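# Bridge lavender case over two blocks, stand blue block on top

## Task

Set the lavender case so it spans the gap between the red block and the green block, supported by each of them; then place the blue block standing upright on top of the case; at the end neither gripper may be in contact with the case or any of the three blocks.

## Robot and tools

Robot: two arms, left_arm and right_arm, each with a parallel gripper and a wrist camera whose cable counts as part of the arm if it touches anything. Base positions in the scene frame: left_arm (+0.019, +0.308, 0) m, yawed about +3 degrees (quat_wxyz +1.000, 0, 0, +0.028); right_arm (+0.015, -0.256, 0) m, almost unrotated (quat_wxyz +1.000, 0, 0, -0.002). Two fixed head cameras, cam_head_left and cam_head_right (each 672x504), sit on a stand behind the arms.

Frames: the scene frame has its origin at table height midway between the nominal bases, +x pointing out over the table, +z up, and left_arm on the +y side (image left/right need not match). Each arm reports its hand pose, velocities and targets in its own base frame, and its offsets run along its own base axes, turning about its Hand target position. The gripper's fingers point along its +z, closing along its y; end_effector_position is the spot between the pads, roughly 1 cm short of the tips. Printed poses may be off by a few centimetres, more at long reach.

execute_actions(actions, cameras): actions is a list of actions; each action is a table of 1 to 15 rows, each row one 1/30 s step, and a short table repeats its final row to fill 15 steps. Every row holds 14 numbers in [-1, 1]: left_arm dx, dy, dz, rx, ry, rz, opening, then the same seven for right_arm, always both arms. dx..rz are offsets (not poses) from that arm's Hand target as it stood when the action began; every row counts from that same start, not from the row before, and each new action starts afresh, so repeating an offset moves further. Scale: 1.0 = 0.6 m or 180 degrees; rx, ry, rz form one rotation vector. Opening is absolute: +1 fully open (0.094 m), -1 closed. An all-zero pose part re-commands the current Hand target; to keep a gripper as it is, resend its present opening, since 0 means half open. cameras lists names, ["all"], or []; images come only for an empty actions list or when asked. An empty list also reports the scene number.

move(target, speed, blend, opening_speed, grip_force, blocking, cameras): target is one 14-number row laid out as above, or a list of up to 15 such rows visited in turn; every row is an offset from the Hand targets at the move's start, not from the previous row. Paths are straight and do not avoid obstacles or the other arm; all arms finish together, within 10 s total. speed: m/s, 0.002 to 2.9, default 0.25 (rotation up to twice that in rad/s), one value or one per target. blend: metres of corner rounding per target; 0 stops at each. opening_speed: rate on the -1..+1 scale per second, at least 0.2; use it to close gently. grip_force: newtons per finger pad, 10 to 50, one value or one per arm; it persists, and low values close slowly. blocking=false returns after about 0.5 s while the move continues. Result adds a move: line ending such as done, off_target, moving, held or fault, plus limits (paced = pose clipped, held = steps withheld).

wait(seconds 0 to 10) lets the scene run with last commands. stop() brakes a running move. zoom_image(camera, region [x0, y0, x1, y1] in pixels, at most 504 by 504) enlarges part of the latest image from cam_head_left or cam_head_right. finished_scene(scene) ends the scene irreversibly; the goal must hold with the robot's hands off, and after ending scene 1 make no further call in that reply.

Result lines: end_effector_position (m) and end_effector_quat_wxyz in each base frame; Hand target (last commanded pose after clipping, the origin for the next offsets); Tool commands; grip_measured (measured opening on the command scale, up to ~2.5 mm wide when empty, somewhat under the part width when squeezing); Joint positions (last entry is opening in metres); Joint velocities (may say within noise); joint torques (include arm weight, offset and noisy; entries 1 to 3 wrap at ±28 N m); step readings of positions for action calls.

Behaviour: orientation commands are clipped to 40 degrees from the measured one each step. Grippers often stop a few centimetres short of the target because of friction and weight; a further action (even zeros) or the missing offset fixes it. An arm blocked by something keeps pushing until commanded back past its gripper. Joint ranges (rad): waist -2.618..3.054, shoulder 0..3.142, elbow 0..3.142 (straight at 2.901), wrist pitch and yaw -1.571..1.571, wrist roll -2.094..2.094.

Avoid: dropping or releasing objects while they move, anything leaving the table, fast or hard contacts, pressing parts or fixtures hard, the two arms or grippers touching (including one gripper closing on the other's fingers), strain on camera cables, and paths passing near an arm's own base (go around). Fast moves overshoot and stray, especially with a nearly straight arm. Holding loads, stretching out or pushing unreachable poses heats motors: MOTOR HOT at 75 °C, a fold-away fault at 90 °C, collapse at 100 °C. Loose objects may occasionally be nudged by outside pushes.

Each tool is called after ">>>" as a command line: name --argument value for each argument, lists and objects as JSON in quotes; but a table of rows of numbers goes row by row, as --pt "numbers of a row", without its own name.

## Session

>>> execute_actions --actions '[]'

>>> zoom_image --camera "cam_head_left" --region '[250, 240, 510, 435]'

>>> zoom_image --camera "cam_head_right" --region '[260, 240, 520, 435]'

Scene clock: 0.00 s.
left_arm: end_effector_position=(+0.3942, +0.0044, +0.0978) grip_measured=+1.000 end_effector_quat_wxyz=(+0.559, -0.048, +0.828, -0.004) | right_arm: end_effector_position=(+0.4001, -0.0436, +0.1087) grip_measured=+1.000 end_effector_quat_wxyz=(+0.587, +0.122, +0.789, -0.137)
Joint positions: left_arm=[-0.022 1.478 0.388 0.704 -0.068 -0.092 0.094] | right_arm=[0.084 1.584 0.408 0.867 0.447 0.062 0.094]
Joint velocities: within noise
Joint torques (N m): no reading
Heat: left arm: 36 °C; right arm: 35 °C.
Hand target: left_arm +0.3992, +0.0044, +0.1108; +0.575, -0.048, +0.817, -0.005 | right_arm +0.4017, -0.0444, +0.1145; +0.592, +0.125, +0.784, -0.137
Tool commands: left_gripper/opening=+1.0 right_gripper/opening=+1.0

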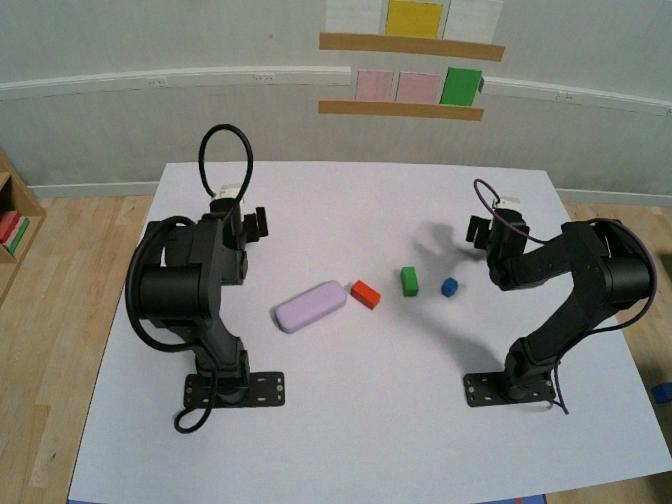

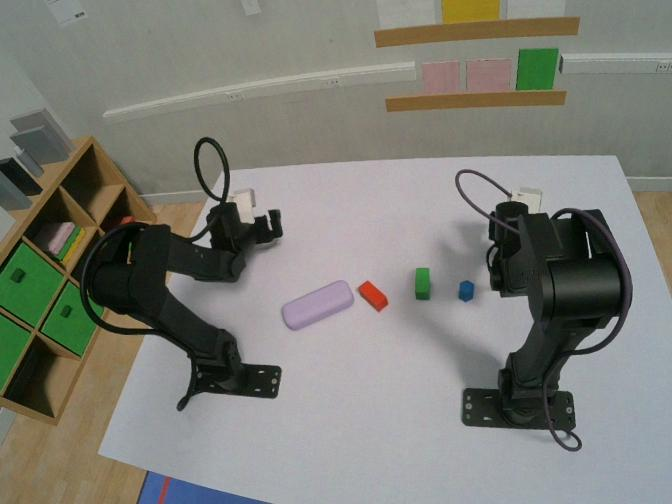

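Scaled by 1.938.

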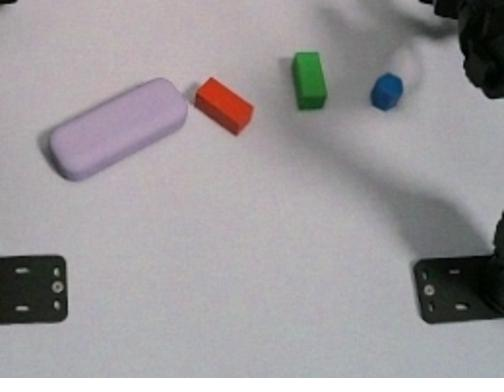

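Scaled by 1.938.

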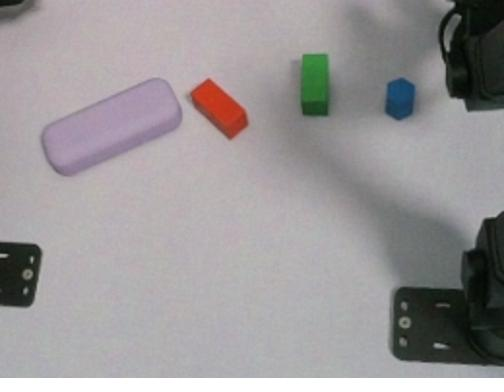

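>>> move --target '[-0.357,-0.282,-0.02,0.2095,0.3527,-0.323,1,0,0,0,0,0,0,1]' --cameras '["all"]' --speed 0.35

>>> zoom_image --camera "cam_head_left" --region '[240, 230, 400, 350]'

>>> zoom_image --camera "cam_head_right" --region '[240, 230, 400, 350]'

Scene clock: 20.47 s.
left_arm: end_effector_position=(+0.1813, -0.1578, +0.0910) grip_measured=+1.000 end_effector_quat_wxyz=(-0.009, +0.497, +0.868, +0.007) | right_arm: end_effector_position=(+0.4001, -0.0436, +0.1087) grip_measured=+1.000 end_effector_quat_wxyz=(+0.587, +0.122, +0.789, -0.137)
Joint positions: left_arm=[-0.728 1.483 1.083 -1.192 -0.01 0.312 0.094] | right_arm=[0.084 1.584 0.408 0.867 0.447 0.062 0.094]
Joint torques (N m): left_arm=[-0.4 -5.7 7.98 0.13 0.11 0.08] | right_arm=[-0.02 -5.97 4.67 1.71 0.11 0]
Heat: left arm: 37 °C; right arm: 36 °C.
Hand target: left_arm +0.1849, -0.1648, +0.0988; +0.001, +0.503, +0.864, +0.000 | right_arm +0.4017, -0.0444, +0.1145; +0.592, +0.125, +0.784, -0.137
Off the commanded pose: left_arm 0.011 m, 2 deg | right_arm 0.006 m, 1 deg.
move: off_target (left_arm)

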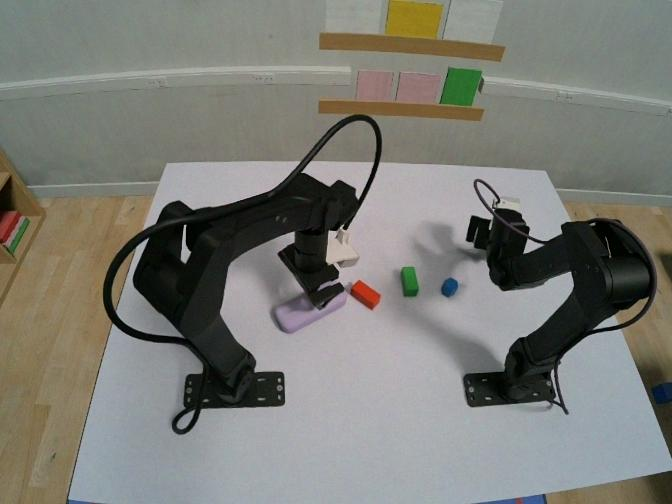

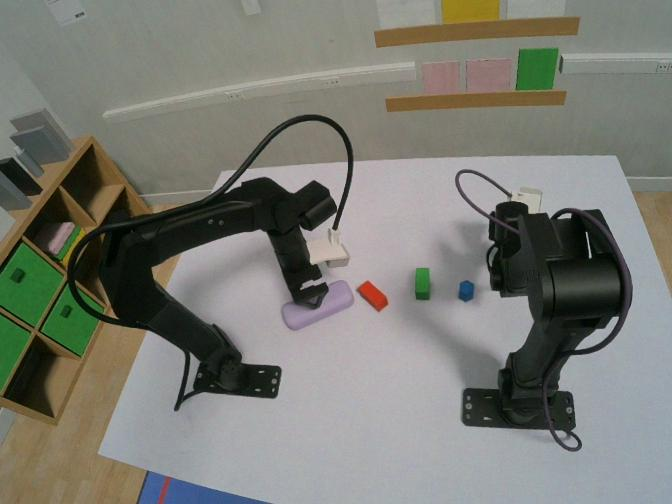

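Scaled by 3.150.

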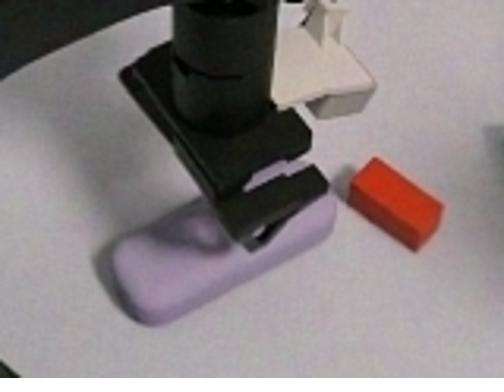

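Scaled by 3.150.

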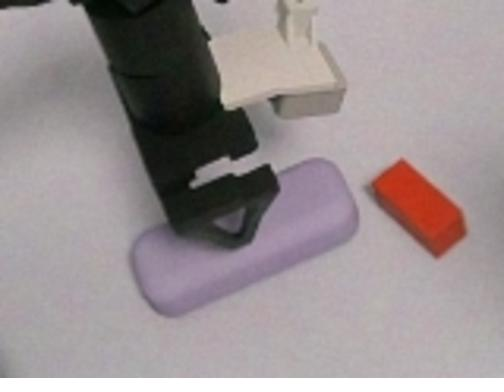

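>>> move --pt "0 0 -0.125 0 0 0 1 0 0 0 0 0 0 1" --pt "0 0 -0.125 0 0 0 -0.2 0 0 0 0 0 0 1" --opening_speed 0.8 --grip_force 25

Scene clock: 27.80 s.
left_arm: end_effector_position=(+0.1827, -0.1594, +0.0244) grip_measured=+0.339 end_effector_quat_wxyz=(-0.008, +0.497, +0.868, +0.006) | right_arm: end_effector_position=(+0.4001, -0.0436, +0.1087) grip_measured=+1.000 end_effector_quat_wxyz=(+0.587, +0.122, +0.789, -0.137)
Joint positions: left_arm=[-0.728 1.568 0.887 -0.908 -0.009 0.312 0.063] | right_arm=[0.084 1.584 0.408 0.867 0.447 0.062 0.094]
Joint torques (N m): left_arm=[-0.39 -6.12 4.79 0.44 0.08 0.07] | right_arm=[-0.12 -5.9 4.63 1.7 0.11 0.01]
Heat: left arm: 37 °C; right arm: 37 °C.
Hand target: left_arm +0.1849, -0.1648, +0.0238; +0.000, +0.503, +0.864, +0.000 | right_arm +0.4017, -0.0444, +0.1145; +0.592, +0.125, +0.784, -0.137
Off the commanded pose: left_arm 0.006 m, 1 deg | right_arm 0.006 m, 1 deg.
grip_force (N): 25, 25
move: done

>>> move --pt "0 0 0.13 0 0 0 -0.2 0 0 0 0 0 0 1" --pt "0.051 -0.2945 0.13 0 0 -0.0767 -0.2 0 0 0 0 0 0 1" --pt "0.051 -0.2945 0.08 0 0 -0.0767 -0.2 0 0 0 0 0 0 1" --blend '[0.02,0.02,0]' --cameras '["all"]'

>>> zoom_image --camera "cam_head_left" --region '[320, 220, 480, 340]'

>>> zoom_image --camera "cam_head_right" --region '[320, 220, 480, 340]'

Scene clock: 32.93 s.
left_arm: end_effector_position=(+0.2131, -0.3362, +0.0679) grip_measured=+0.338 end_effector_quat_wxyz=(-0.012, +0.602, +0.798, +0.008) | right_arm: end_effector_position=(+0.4001, -0.0436, +0.1087) grip_measured=+1.000 end_effector_quat_wxyz=(+0.587, +0.122, +0.789, -0.137)
Joint positions: left_arm=[-1.011 2.105 1.756 -1.249 -0.006 0.282 0.063] | right_arm=[0.084 1.584 0.408 0.867 0.447 0.062 0.094]
Joint torques (N m): left_arm=[0.01 -12.78 5.68 0.37 0.09 0] | right_arm=[-0.09 -6.06 4.67 1.66 0.12 -0.03]
Heat: left arm: 37 °C; right arm: 37 °C.
Hand target: left_arm +0.2156, -0.3415, +0.0718; +0.001, +0.603, +0.798, +0.000 | right_arm +0.4017, -0.0444, +0.1145; +0.592, +0.125, +0.784, -0.137
Off the commanded pose: left_arm 0.007 m, 2 deg | right_arm 0.006 m, 1 deg.
grip_force (N): 25, 25
move: done; blend cut to 0.015 m at target 2

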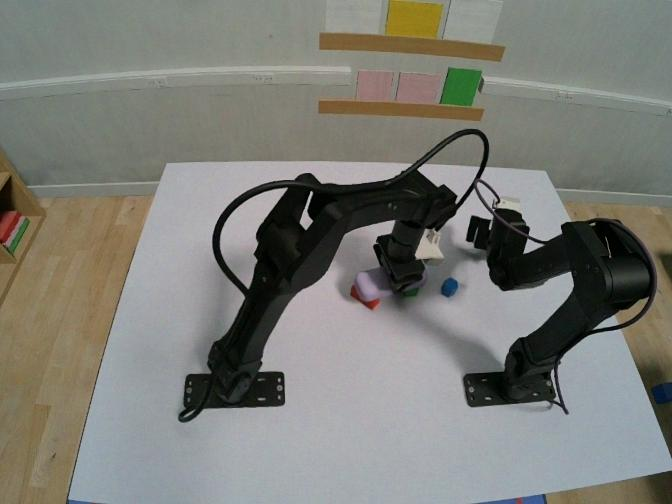

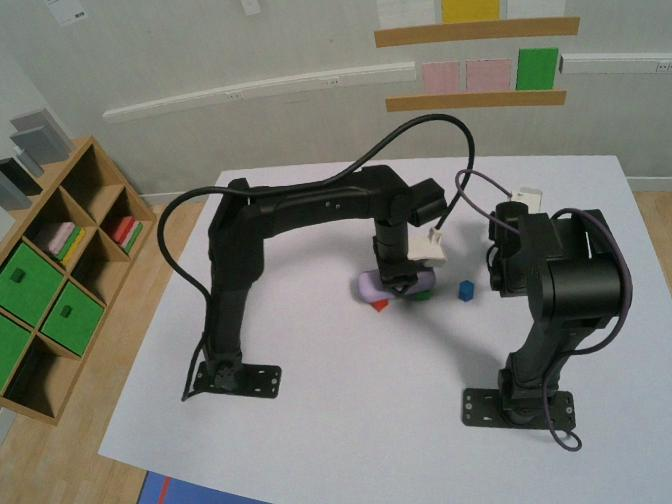

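Scaled by 3.150.

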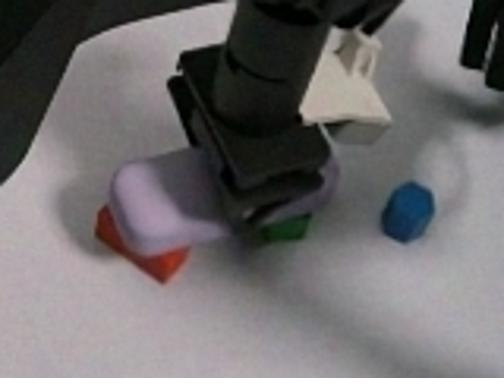

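Scaled by 3.150.

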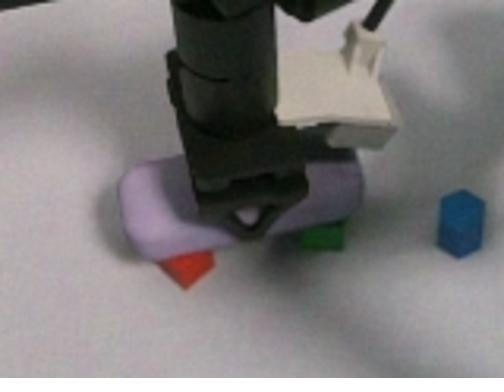

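>>> move --target '[0,0,-0.038,0,0,0,-0.2,0,0,0,0,0,0,1]' --speed 0.04

Scene clock: 35.77 s.
left_arm: end_effector_position=(+0.2126, -0.3355, +0.0580) grip_measured=+0.338 end_effector_quat_wxyz=(-0.011, +0.602, +0.798, +0.007) | right_arm: end_effector_position=(+0.4001, -0.0436, +0.1087) grip_measured=+1.000 end_effector_quat_wxyz=(+0.587, +0.122, +0.789, -0.137)
Joint positions: left_arm=[-1.011 2.105 1.716 -1.208 -0.006 0.282 0.063] | right_arm=[0.084 1.584 0.408 0.867 0.447 0.062 0.094]
Joint torques (N m): left_arm=[0.03 -11.67 3.12 0.72 0.08 0.01] | right_arm=[0.12 -5.98 4.49 1.71 0.14 0.02]
Heat: left arm: 37 °C; right arm: 37 °C.
Hand target: left_arm +0.2155, -0.3415, +0.0490; +0.000, +0.603, +0.798, +0.000 | right_arm +0.4017, -0.0444, +0.1145; +0.592, +0.125, +0.784, -0.137
Off the commanded pose: left_arm 0.011 m, 2 deg | right_arm 0.006 m, 1 deg.
grip_force (N): 25, 25
move: off_target (left_arm)

>>> move --pt "0 0.009 0.016 0 0 0 -0.2 0 0 0 0 0 0 1" --pt "0 0.009 0.016 0 0 0 0.85 0 0 0 0 0 0 0.4" --pt "0 0.009 0.2 0 0 0 0.85 0 0 0 0 0 0 0.4" --pt "0.1 0.62 0.2 0 0 0 0.85 0 0 0 0 0 0 0.4" --pt "0.1 0.62 0.2 0 0 0 0.85 -0.241 0.239 0.009 0.094 0.407 0.086 0.4" --speed '[0.1,0.1,0.15,0.4,0.5]' --blend '[0,0,0.02,0.05,0]' --grip_force 40 --cameras '["all"]'

>>> zoom_image --camera "cam_head_left" --region '[350, 220, 510, 340]'

>>> zoom_image --camera "cam_head_right" --region '[360, 220, 520, 340]'

Scene clock: 49.20 s.
left_arm: end_effector_position=(+0.2667, +0.0319, +0.1627) grip_measured=+0.848 end_effector_quat_wxyz=(-0.017, +0.599, +0.800, -0.004) | right_arm: end_effector_position=(+0.2587, +0.0967, +0.1145) grip_measured=+0.401 end_effector_quat_wxyz=(+0.007, -0.002, +1.000, -0.002)
Joint positions: left_arm=[0.104 1.594 1.475 -1.483 -0.016 1.39 0.087] | right_arm=[0.36 1.578 1.269 -1.25 0.009 0.357 0.066]
Joint torques (N m): left_arm=[0.14 -6.53 7.94 0.27 0.18 0.09] | right_arm=[0.34 -5.7 6.98 -0.21 -0.06 0.06]
Heat: left arm: 37 °C; right arm: 37 °C.
Hand target: left_arm +0.2755, +0.0305, +0.1690; +0.000, +0.603, +0.798, +0.000 | right_arm +0.2571, +0.0989, +0.1199; +0.000, +0.000, +1.000, +0.000
Off the commanded pose: left_arm 0.011 m, 2 deg | right_arm 0.006 m, 1 deg.
grip_force (N): 40, 40
move: off_target (left_arm)

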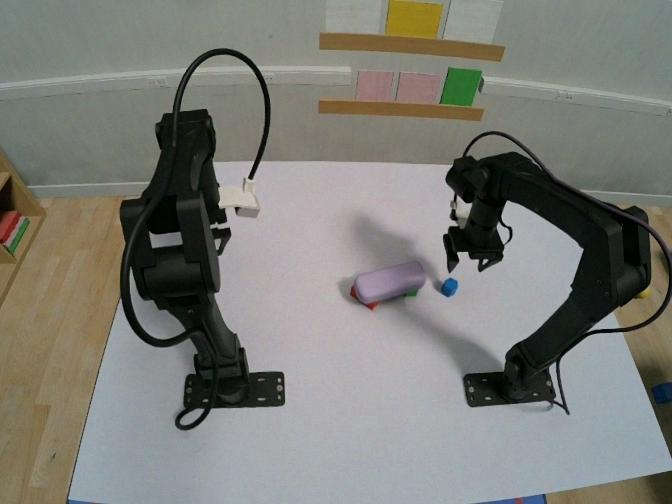

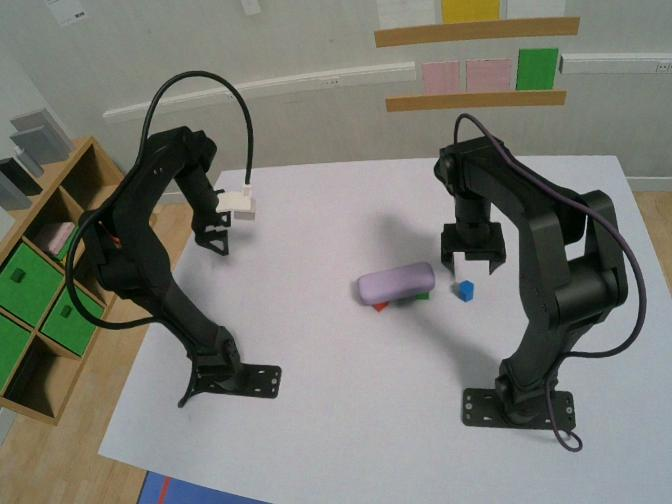

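Scaled by 3.150.

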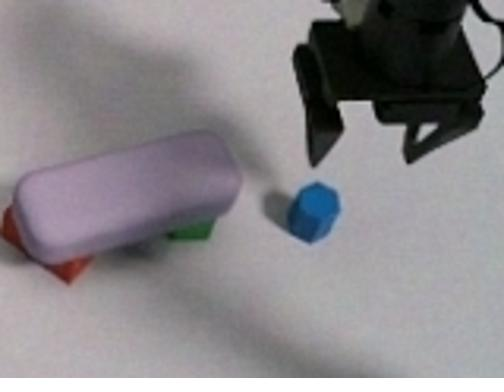

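Scaled by 3.150.

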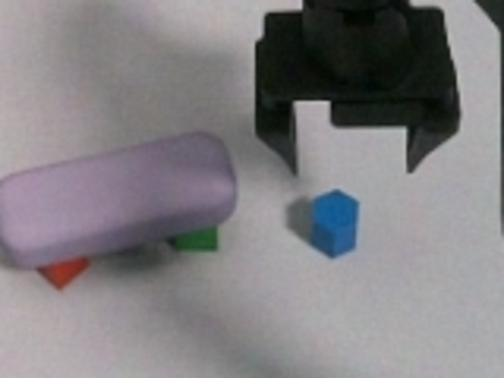

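>>> move --target '[0,0,0,0,0,0,0.85,0.022,0.024,-0.078,0,0,0,0.17]' --speed 0.15 --grip_force 50 --cameras '["all"]'

>>> zoom_image --camera "cam_head_left" --region '[350, 220, 510, 340]'

>>> zoom_image --camera "cam_head_right" --region '[360, 220, 520, 340]'

Scene clock: 61.73 s.
left_arm: end_effector_position=(+0.2667, +0.0319, +0.1627) grip_measured=+0.848 end_effector_quat_wxyz=(-0.017, +0.599, +0.800, -0.004) | right_arm: end_effector_position=(+0.2743, +0.1122, +0.0758) grip_measured=+0.172 end_effector_quat_wxyz=(+0.007, -0.003, +1.000, -0.001)
Joint positions: left_arm=[0.104 1.594 1.475 -1.483 -0.016 1.39 0.087] | right_arm=[0.389 1.674 1.214 -1.098 0.007 0.384 0.055]
Joint torques (N m): left_arm=[0.24 -6.57 7.91 0.29 0.17 0.1] | right_arm=[0.42 -6.64 4.21 0.11 -0.07 0.06]
Heat: left arm: 37 °C; right arm: 35 °C.
Hand target: left_arm +0.2755, +0.0305, +0.1690; +0.000, +0.603, +0.798, +0.000 | right_arm +0.2703, +0.1133, +0.0731; +0.000, +0.000, +1.000, +0.000
Off the commanded pose: left_arm 0.011 m, 2 deg | right_arm 0.005 m, 1 deg.
move: off_target (left_arm)

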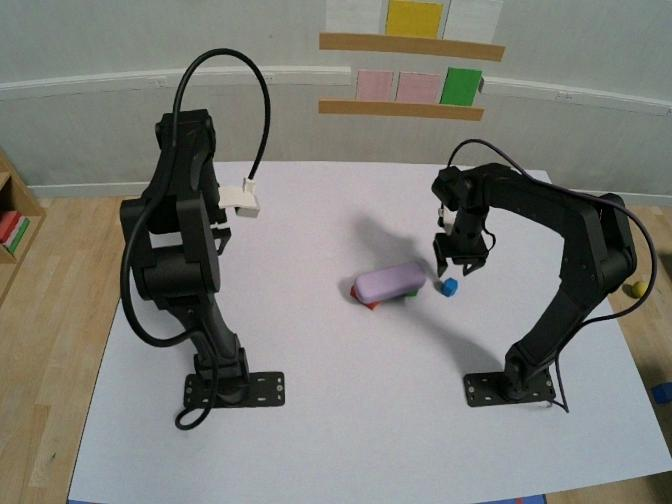

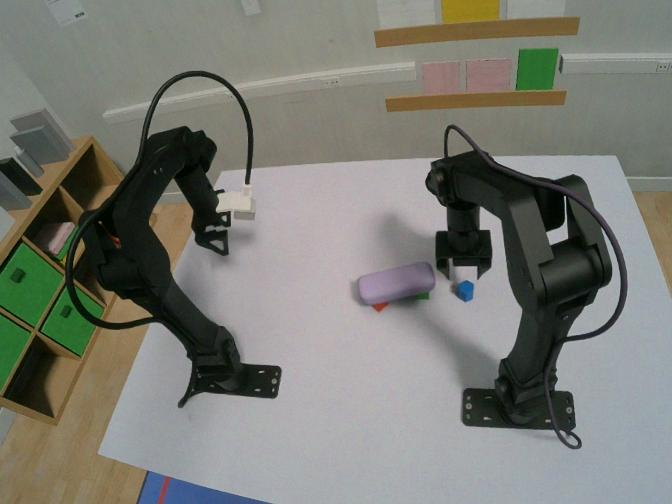

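Scaled by 3.150.

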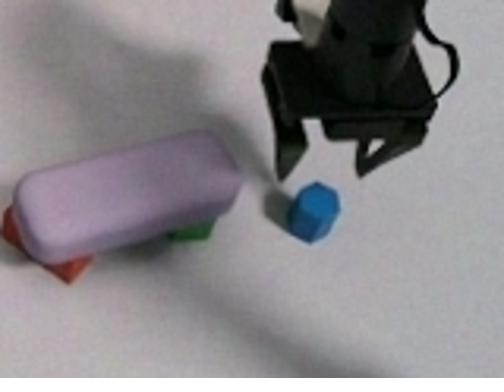

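Scaled by 3.150.

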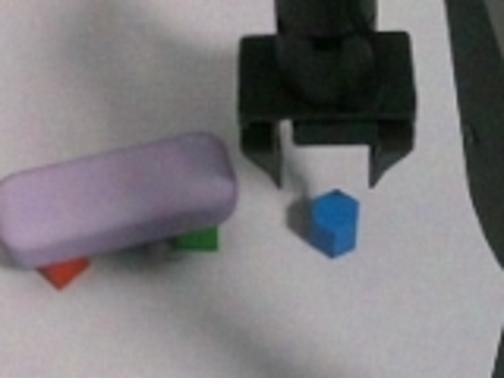

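>>> move --pt "0 0 0 0 0 0 0.85 0 -0.004 -0.071 0 0 0 0.17" --pt "0 0 0 0 0 0 0.85 0 -0.004 -0.071 0 0 0 -0.7" --speed 0.1 --opening_speed 0.5 --grip_force 25 --cameras '["all"]'

>>> zoom_image --camera "cam_head_left" --region '[350, 220, 510, 340]'

Scene clock: 67.97 s.
left_arm: end_effector_position=(+0.2667, +0.0319, +0.1627) grip_measured=+0.848 end_effector_quat_wxyz=(-0.017, +0.599, +0.800, -0.004) | right_arm: end_effector_position=(+0.2741, +0.1121, +0.0338) grip_measured=-0.368 end_effector_quat_wxyz=(+0.009, -0.003, +1.000, +0.000)
Joint positions: left_arm=[0.104 1.594 1.475 -1.483 -0.016 1.39 0.087] | right_arm=[0.389 1.719 1.091 -0.927 0.007 0.384 0.03]
Joint torques (N m): left_arm=[0.08 -6.5 7.84 0.28 0.16 0.1] | right_arm=[-0.27 -6.63 4.01 0.17 -0.03 0.01]
Heat: left arm: 37 °C; right arm: 35 °C.
Hand target: left_arm +0.2755, +0.0305, +0.1690; +0.000, +0.603, +0.798, +0.000 | right_arm +0.2703, +0.1109, +0.0304; +0.000, +0.000, +1.000, +0.000
Off the commanded pose: left_arm 0.011 m, 2 deg | right_arm 0.005 m, 1 deg.
grip_force (N): 25, 25
move: off_target (left_arm)

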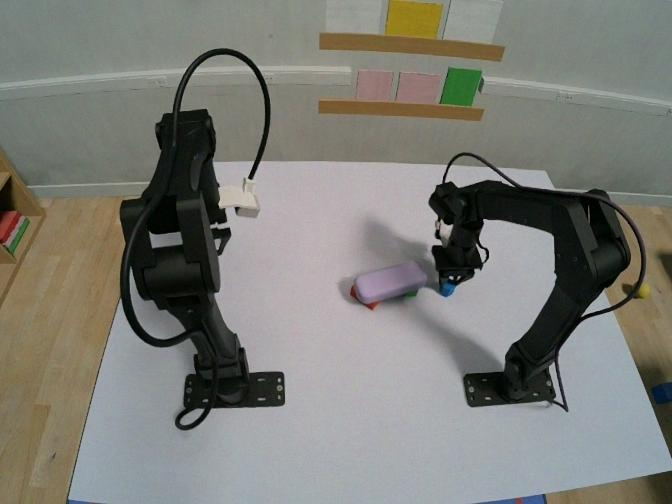

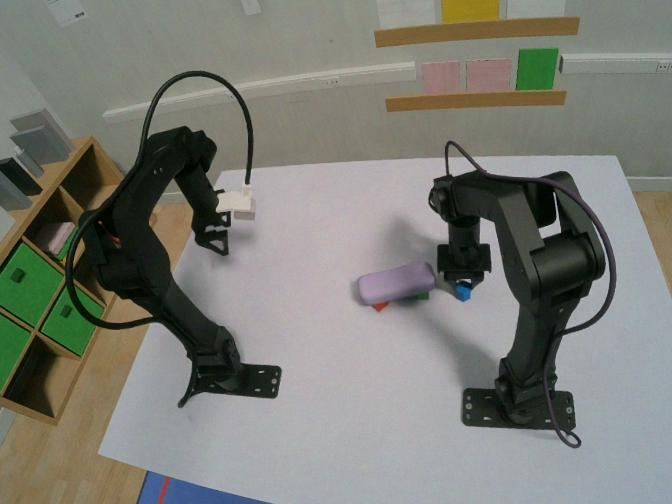

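Scaled by 3.150.

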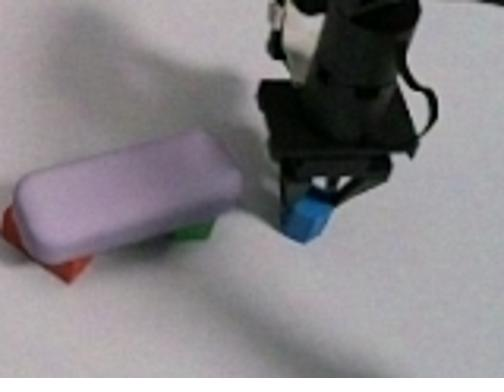

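>>> move --pt "0 0 0 0 0 0 0.85 0 0 0.2 0 0 0 -0.7" --pt "0 0 0 0 0 0 0.85 -0.018 0.258 0.2 0 0 0 -0.7" --pt "0 0 0 0 0 0 0.85 -0.018 0.258 0.148 0 0 0 -0.7" --blend '[0.015,0.015,0]' --cameras '["all"]'

>>> zoom_image --camera "cam_head_left" --region '[320, 220, 480, 340]'

>>> zoom_image --camera "cam_head_right" --region '[320, 220, 480, 340]'

Scene clock: 74.13 s.
left_arm: end_effector_position=(+0.2667, +0.0319, +0.1627) grip_measured=+0.848 end_effector_quat_wxyz=(-0.017, +0.599, +0.800, -0.004) | right_arm: end_effector_position=(+0.2609, +0.2688, +0.1225) grip_measured=-0.368 end_effector_quat_wxyz=(+0.006, -0.007, +1.000, +0.005)
Joint positions: left_arm=[0.104 1.594 1.475 -1.483 -0.016 1.39 0.087] | right_arm=[0.798 1.954 1.752 -1.353 0.002 0.784 0.03]
Joint torques (N m): left_arm=[0.25 -6.46 7.87 0.29 0.19 0.12] | right_arm=[-0.35 -9.24 4.34 0.1 -0.02 0.08]
Heat: left arm: 37 °C; right arm: 35 °C.
Hand target: left_arm +0.2755, +0.0305, +0.1690; +0.000, +0.603, +0.798, +0.000 | right_arm +0.2596, +0.2658, +0.1193; +0.000, +0.000, +1.000, +0.000
Off the commanded pose: left_arm 0.011 m, 2 deg | right_arm 0.005 m, 1 deg.
grip_force (N): 25, 25
move: off_target (left_arm)

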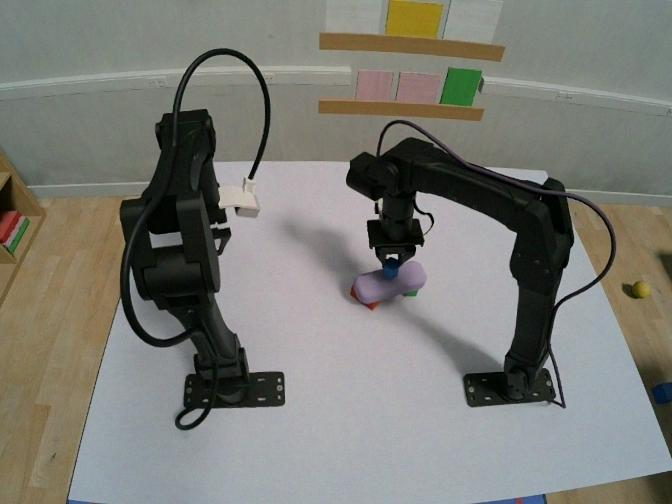

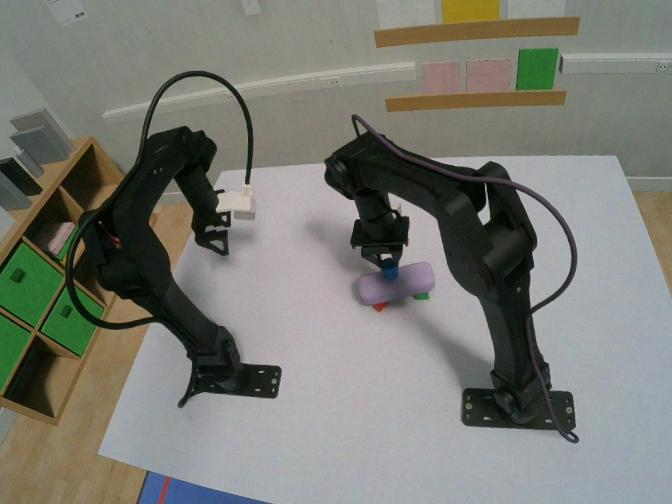

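Scaled by 3.150.

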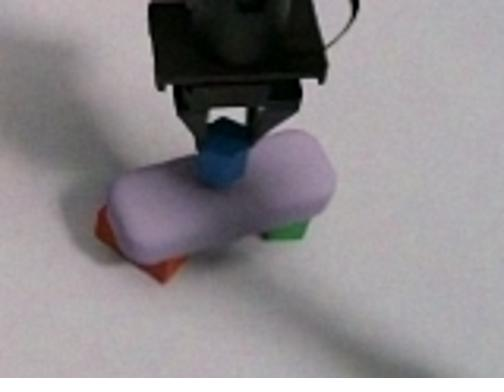

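Scaled by 3.150.

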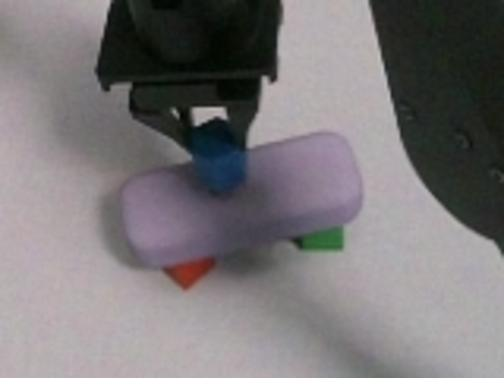

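>>> move --pt "0 0 0 0 0 0 0.85 0 -0.014 0 0 0 0 -0.7" --pt "0 0 0 0 0 0 0.85 -0.003 -0.014 -0.02 0 0 0 -0.7" --pt "0 0 0 0 0 0 0.85 -0.003 -0.014 -0.045 0 0 0 -0.7" --speed '[0.1,0.08,0.03]' --cameras '["all"]'

>>> zoom_image --camera "cam_head_right" --region '[320, 220, 480, 340]'

Scene clock: 79.20 s.
left_arm: end_effector_position=(+0.2667, +0.0319, +0.1627) grip_measured=+0.848 end_effector_quat_wxyz=(-0.017, +0.599, +0.800, -0.004) | right_arm: end_effector_position=(+0.2597, +0.2603, +0.1061) grip_measured=-0.368 end_effector_quat_wxyz=(+0.009, +0.000, +1.000, +0.009)
Joint positions: left_arm=[0.104 1.594 1.475 -1.483 -0.016 1.39 0.087] | right_arm=[0.784 1.917 1.636 -1.265 0.001 0.785 0.03]
Joint torques (N m): left_arm=[0.14 -6.52 7.94 0.28 0.18 0.08] | right_arm=[-0.13 -8.03 2.33 0.43 0 -0.06]
Heat: left arm: 37 °C; right arm: 35 °C.
Hand target: left_arm +0.2755, +0.0305, +0.1690; +0.000, +0.603, +0.798, +0.000 | right_arm +0.2577, +0.2574, +0.0923; +0.000, +0.000, +1.000, +0.000
Off the commanded pose: left_arm 0.011 m, 2 deg | right_arm 0.014 m, 1 deg.
grip_force (N): 25, 25
move: off_target (left_arm, right_arm)

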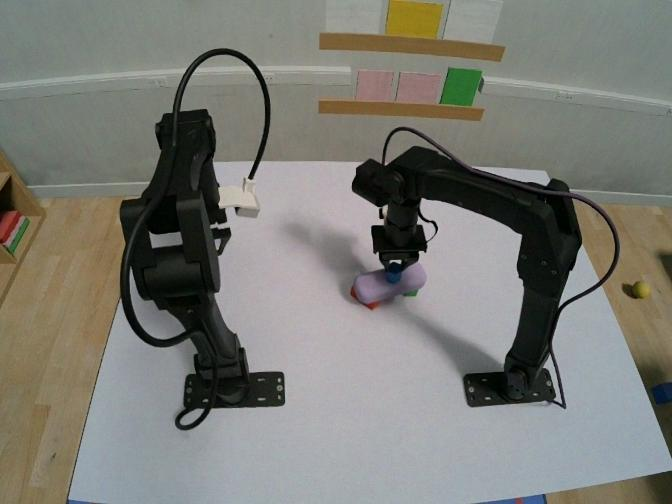

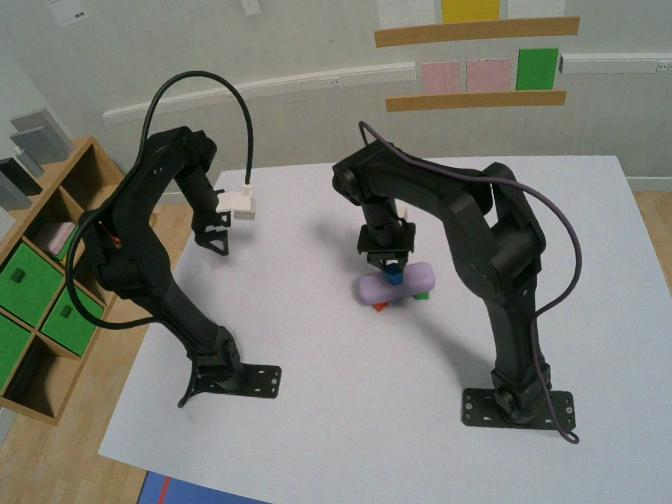

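Scaled by 3.150.

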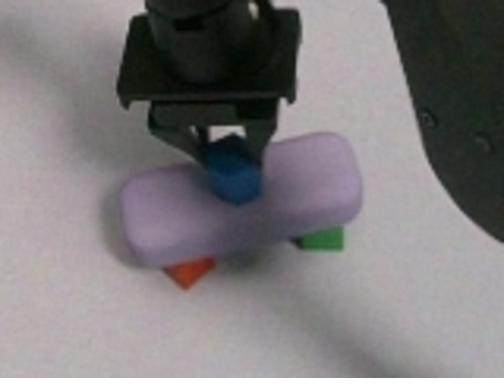

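Contact (14 mm off target). Release.

>>> move --pt "0 0 0 0 0 0 0.85 0.001 0.002 0.018 0 0 0 -0.7" --pt "0 0 0 0 0 0 0.85 0.001 0.002 0.018 0 0 0 0.4" --pt "0 0 0 0 0 0 0.85 0.001 0.002 0.2 0 0 0 0.4" --pt "0 0 0 0 0 0 0.85 0.05 -0.25 0.2 0 0 0 0.4" --speed '[0.05,0.1,0.15,0.35]' --blend '[0,0,0.01,0]' --opening_speed 0.8 --cameras '["all"]'

>>> zoom_image --camera "cam_head_left" --region '[320, 220, 480, 340]'

Scene clock: 86.13 s.
left_arm: end_effector_position=(+0.2667, +0.0319, +0.1627) grip_measured=+0.848 end_effector_quat_wxyz=(-0.017, +0.599, +0.800, -0.004) | right_arm: end_effector_position=(+0.3054, +0.1122, +0.2087) grip_measured=+0.399 end_effector_quat_wxyz=(+0.059, +0.007, +0.998, +0.022)
Joint positions: left_arm=[0.104 1.594 1.475 -1.483 -0.016 1.39 0.087] | right_arm=[0.349 1.699 1.769 -1.514 -0.001 0.363 0.066]
Joint torques (N m): left_arm=[0.27 -6.52 7.88 0.25 0.17 0.11] | right_arm=[0.38 -9.17 3.88 -0.23 -0.01 -0.09]
Heat: left arm: 37 °C; right arm: 36 °C.
Hand target: left_arm +0.2755, +0.0305, +0.1690; +0.000, +0.603, +0.798, +0.000 | right_arm +0.2877, +0.1074, +0.2123; +0.000, +0.000, +1.000, +0.000
Off the commanded pose: left_arm 0.011 m, 2 deg | right_arm 0.019 m, 7 deg.
joint sent to its limit (right arm) — joint 4 (wrist pitch), lower limit. The joint targets are off in orientation, not in position.
grip_force (N): 25, 25
move: off_target (left_arm, right_arm)

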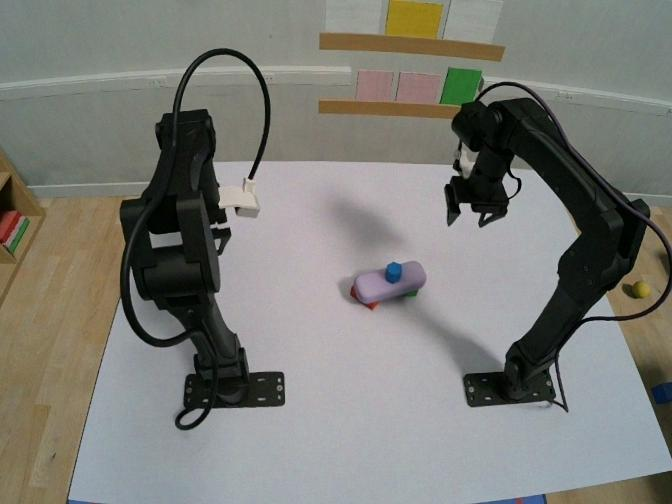

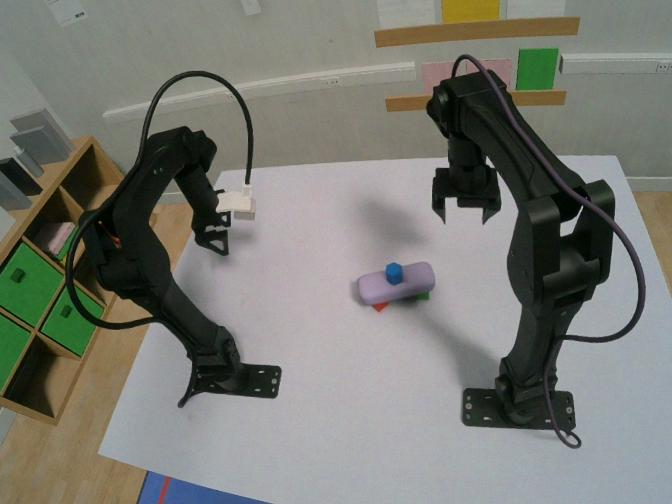

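Scaled by 3.150.

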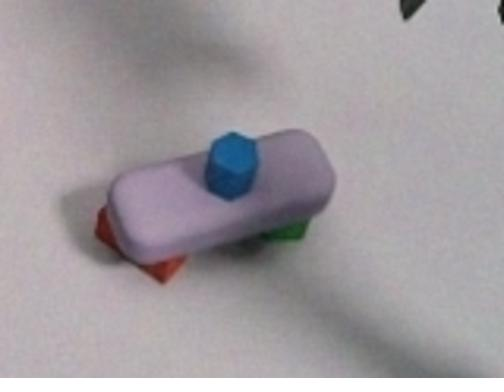

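>>> finished_scene --scene 3

The scene is finished: the task was done.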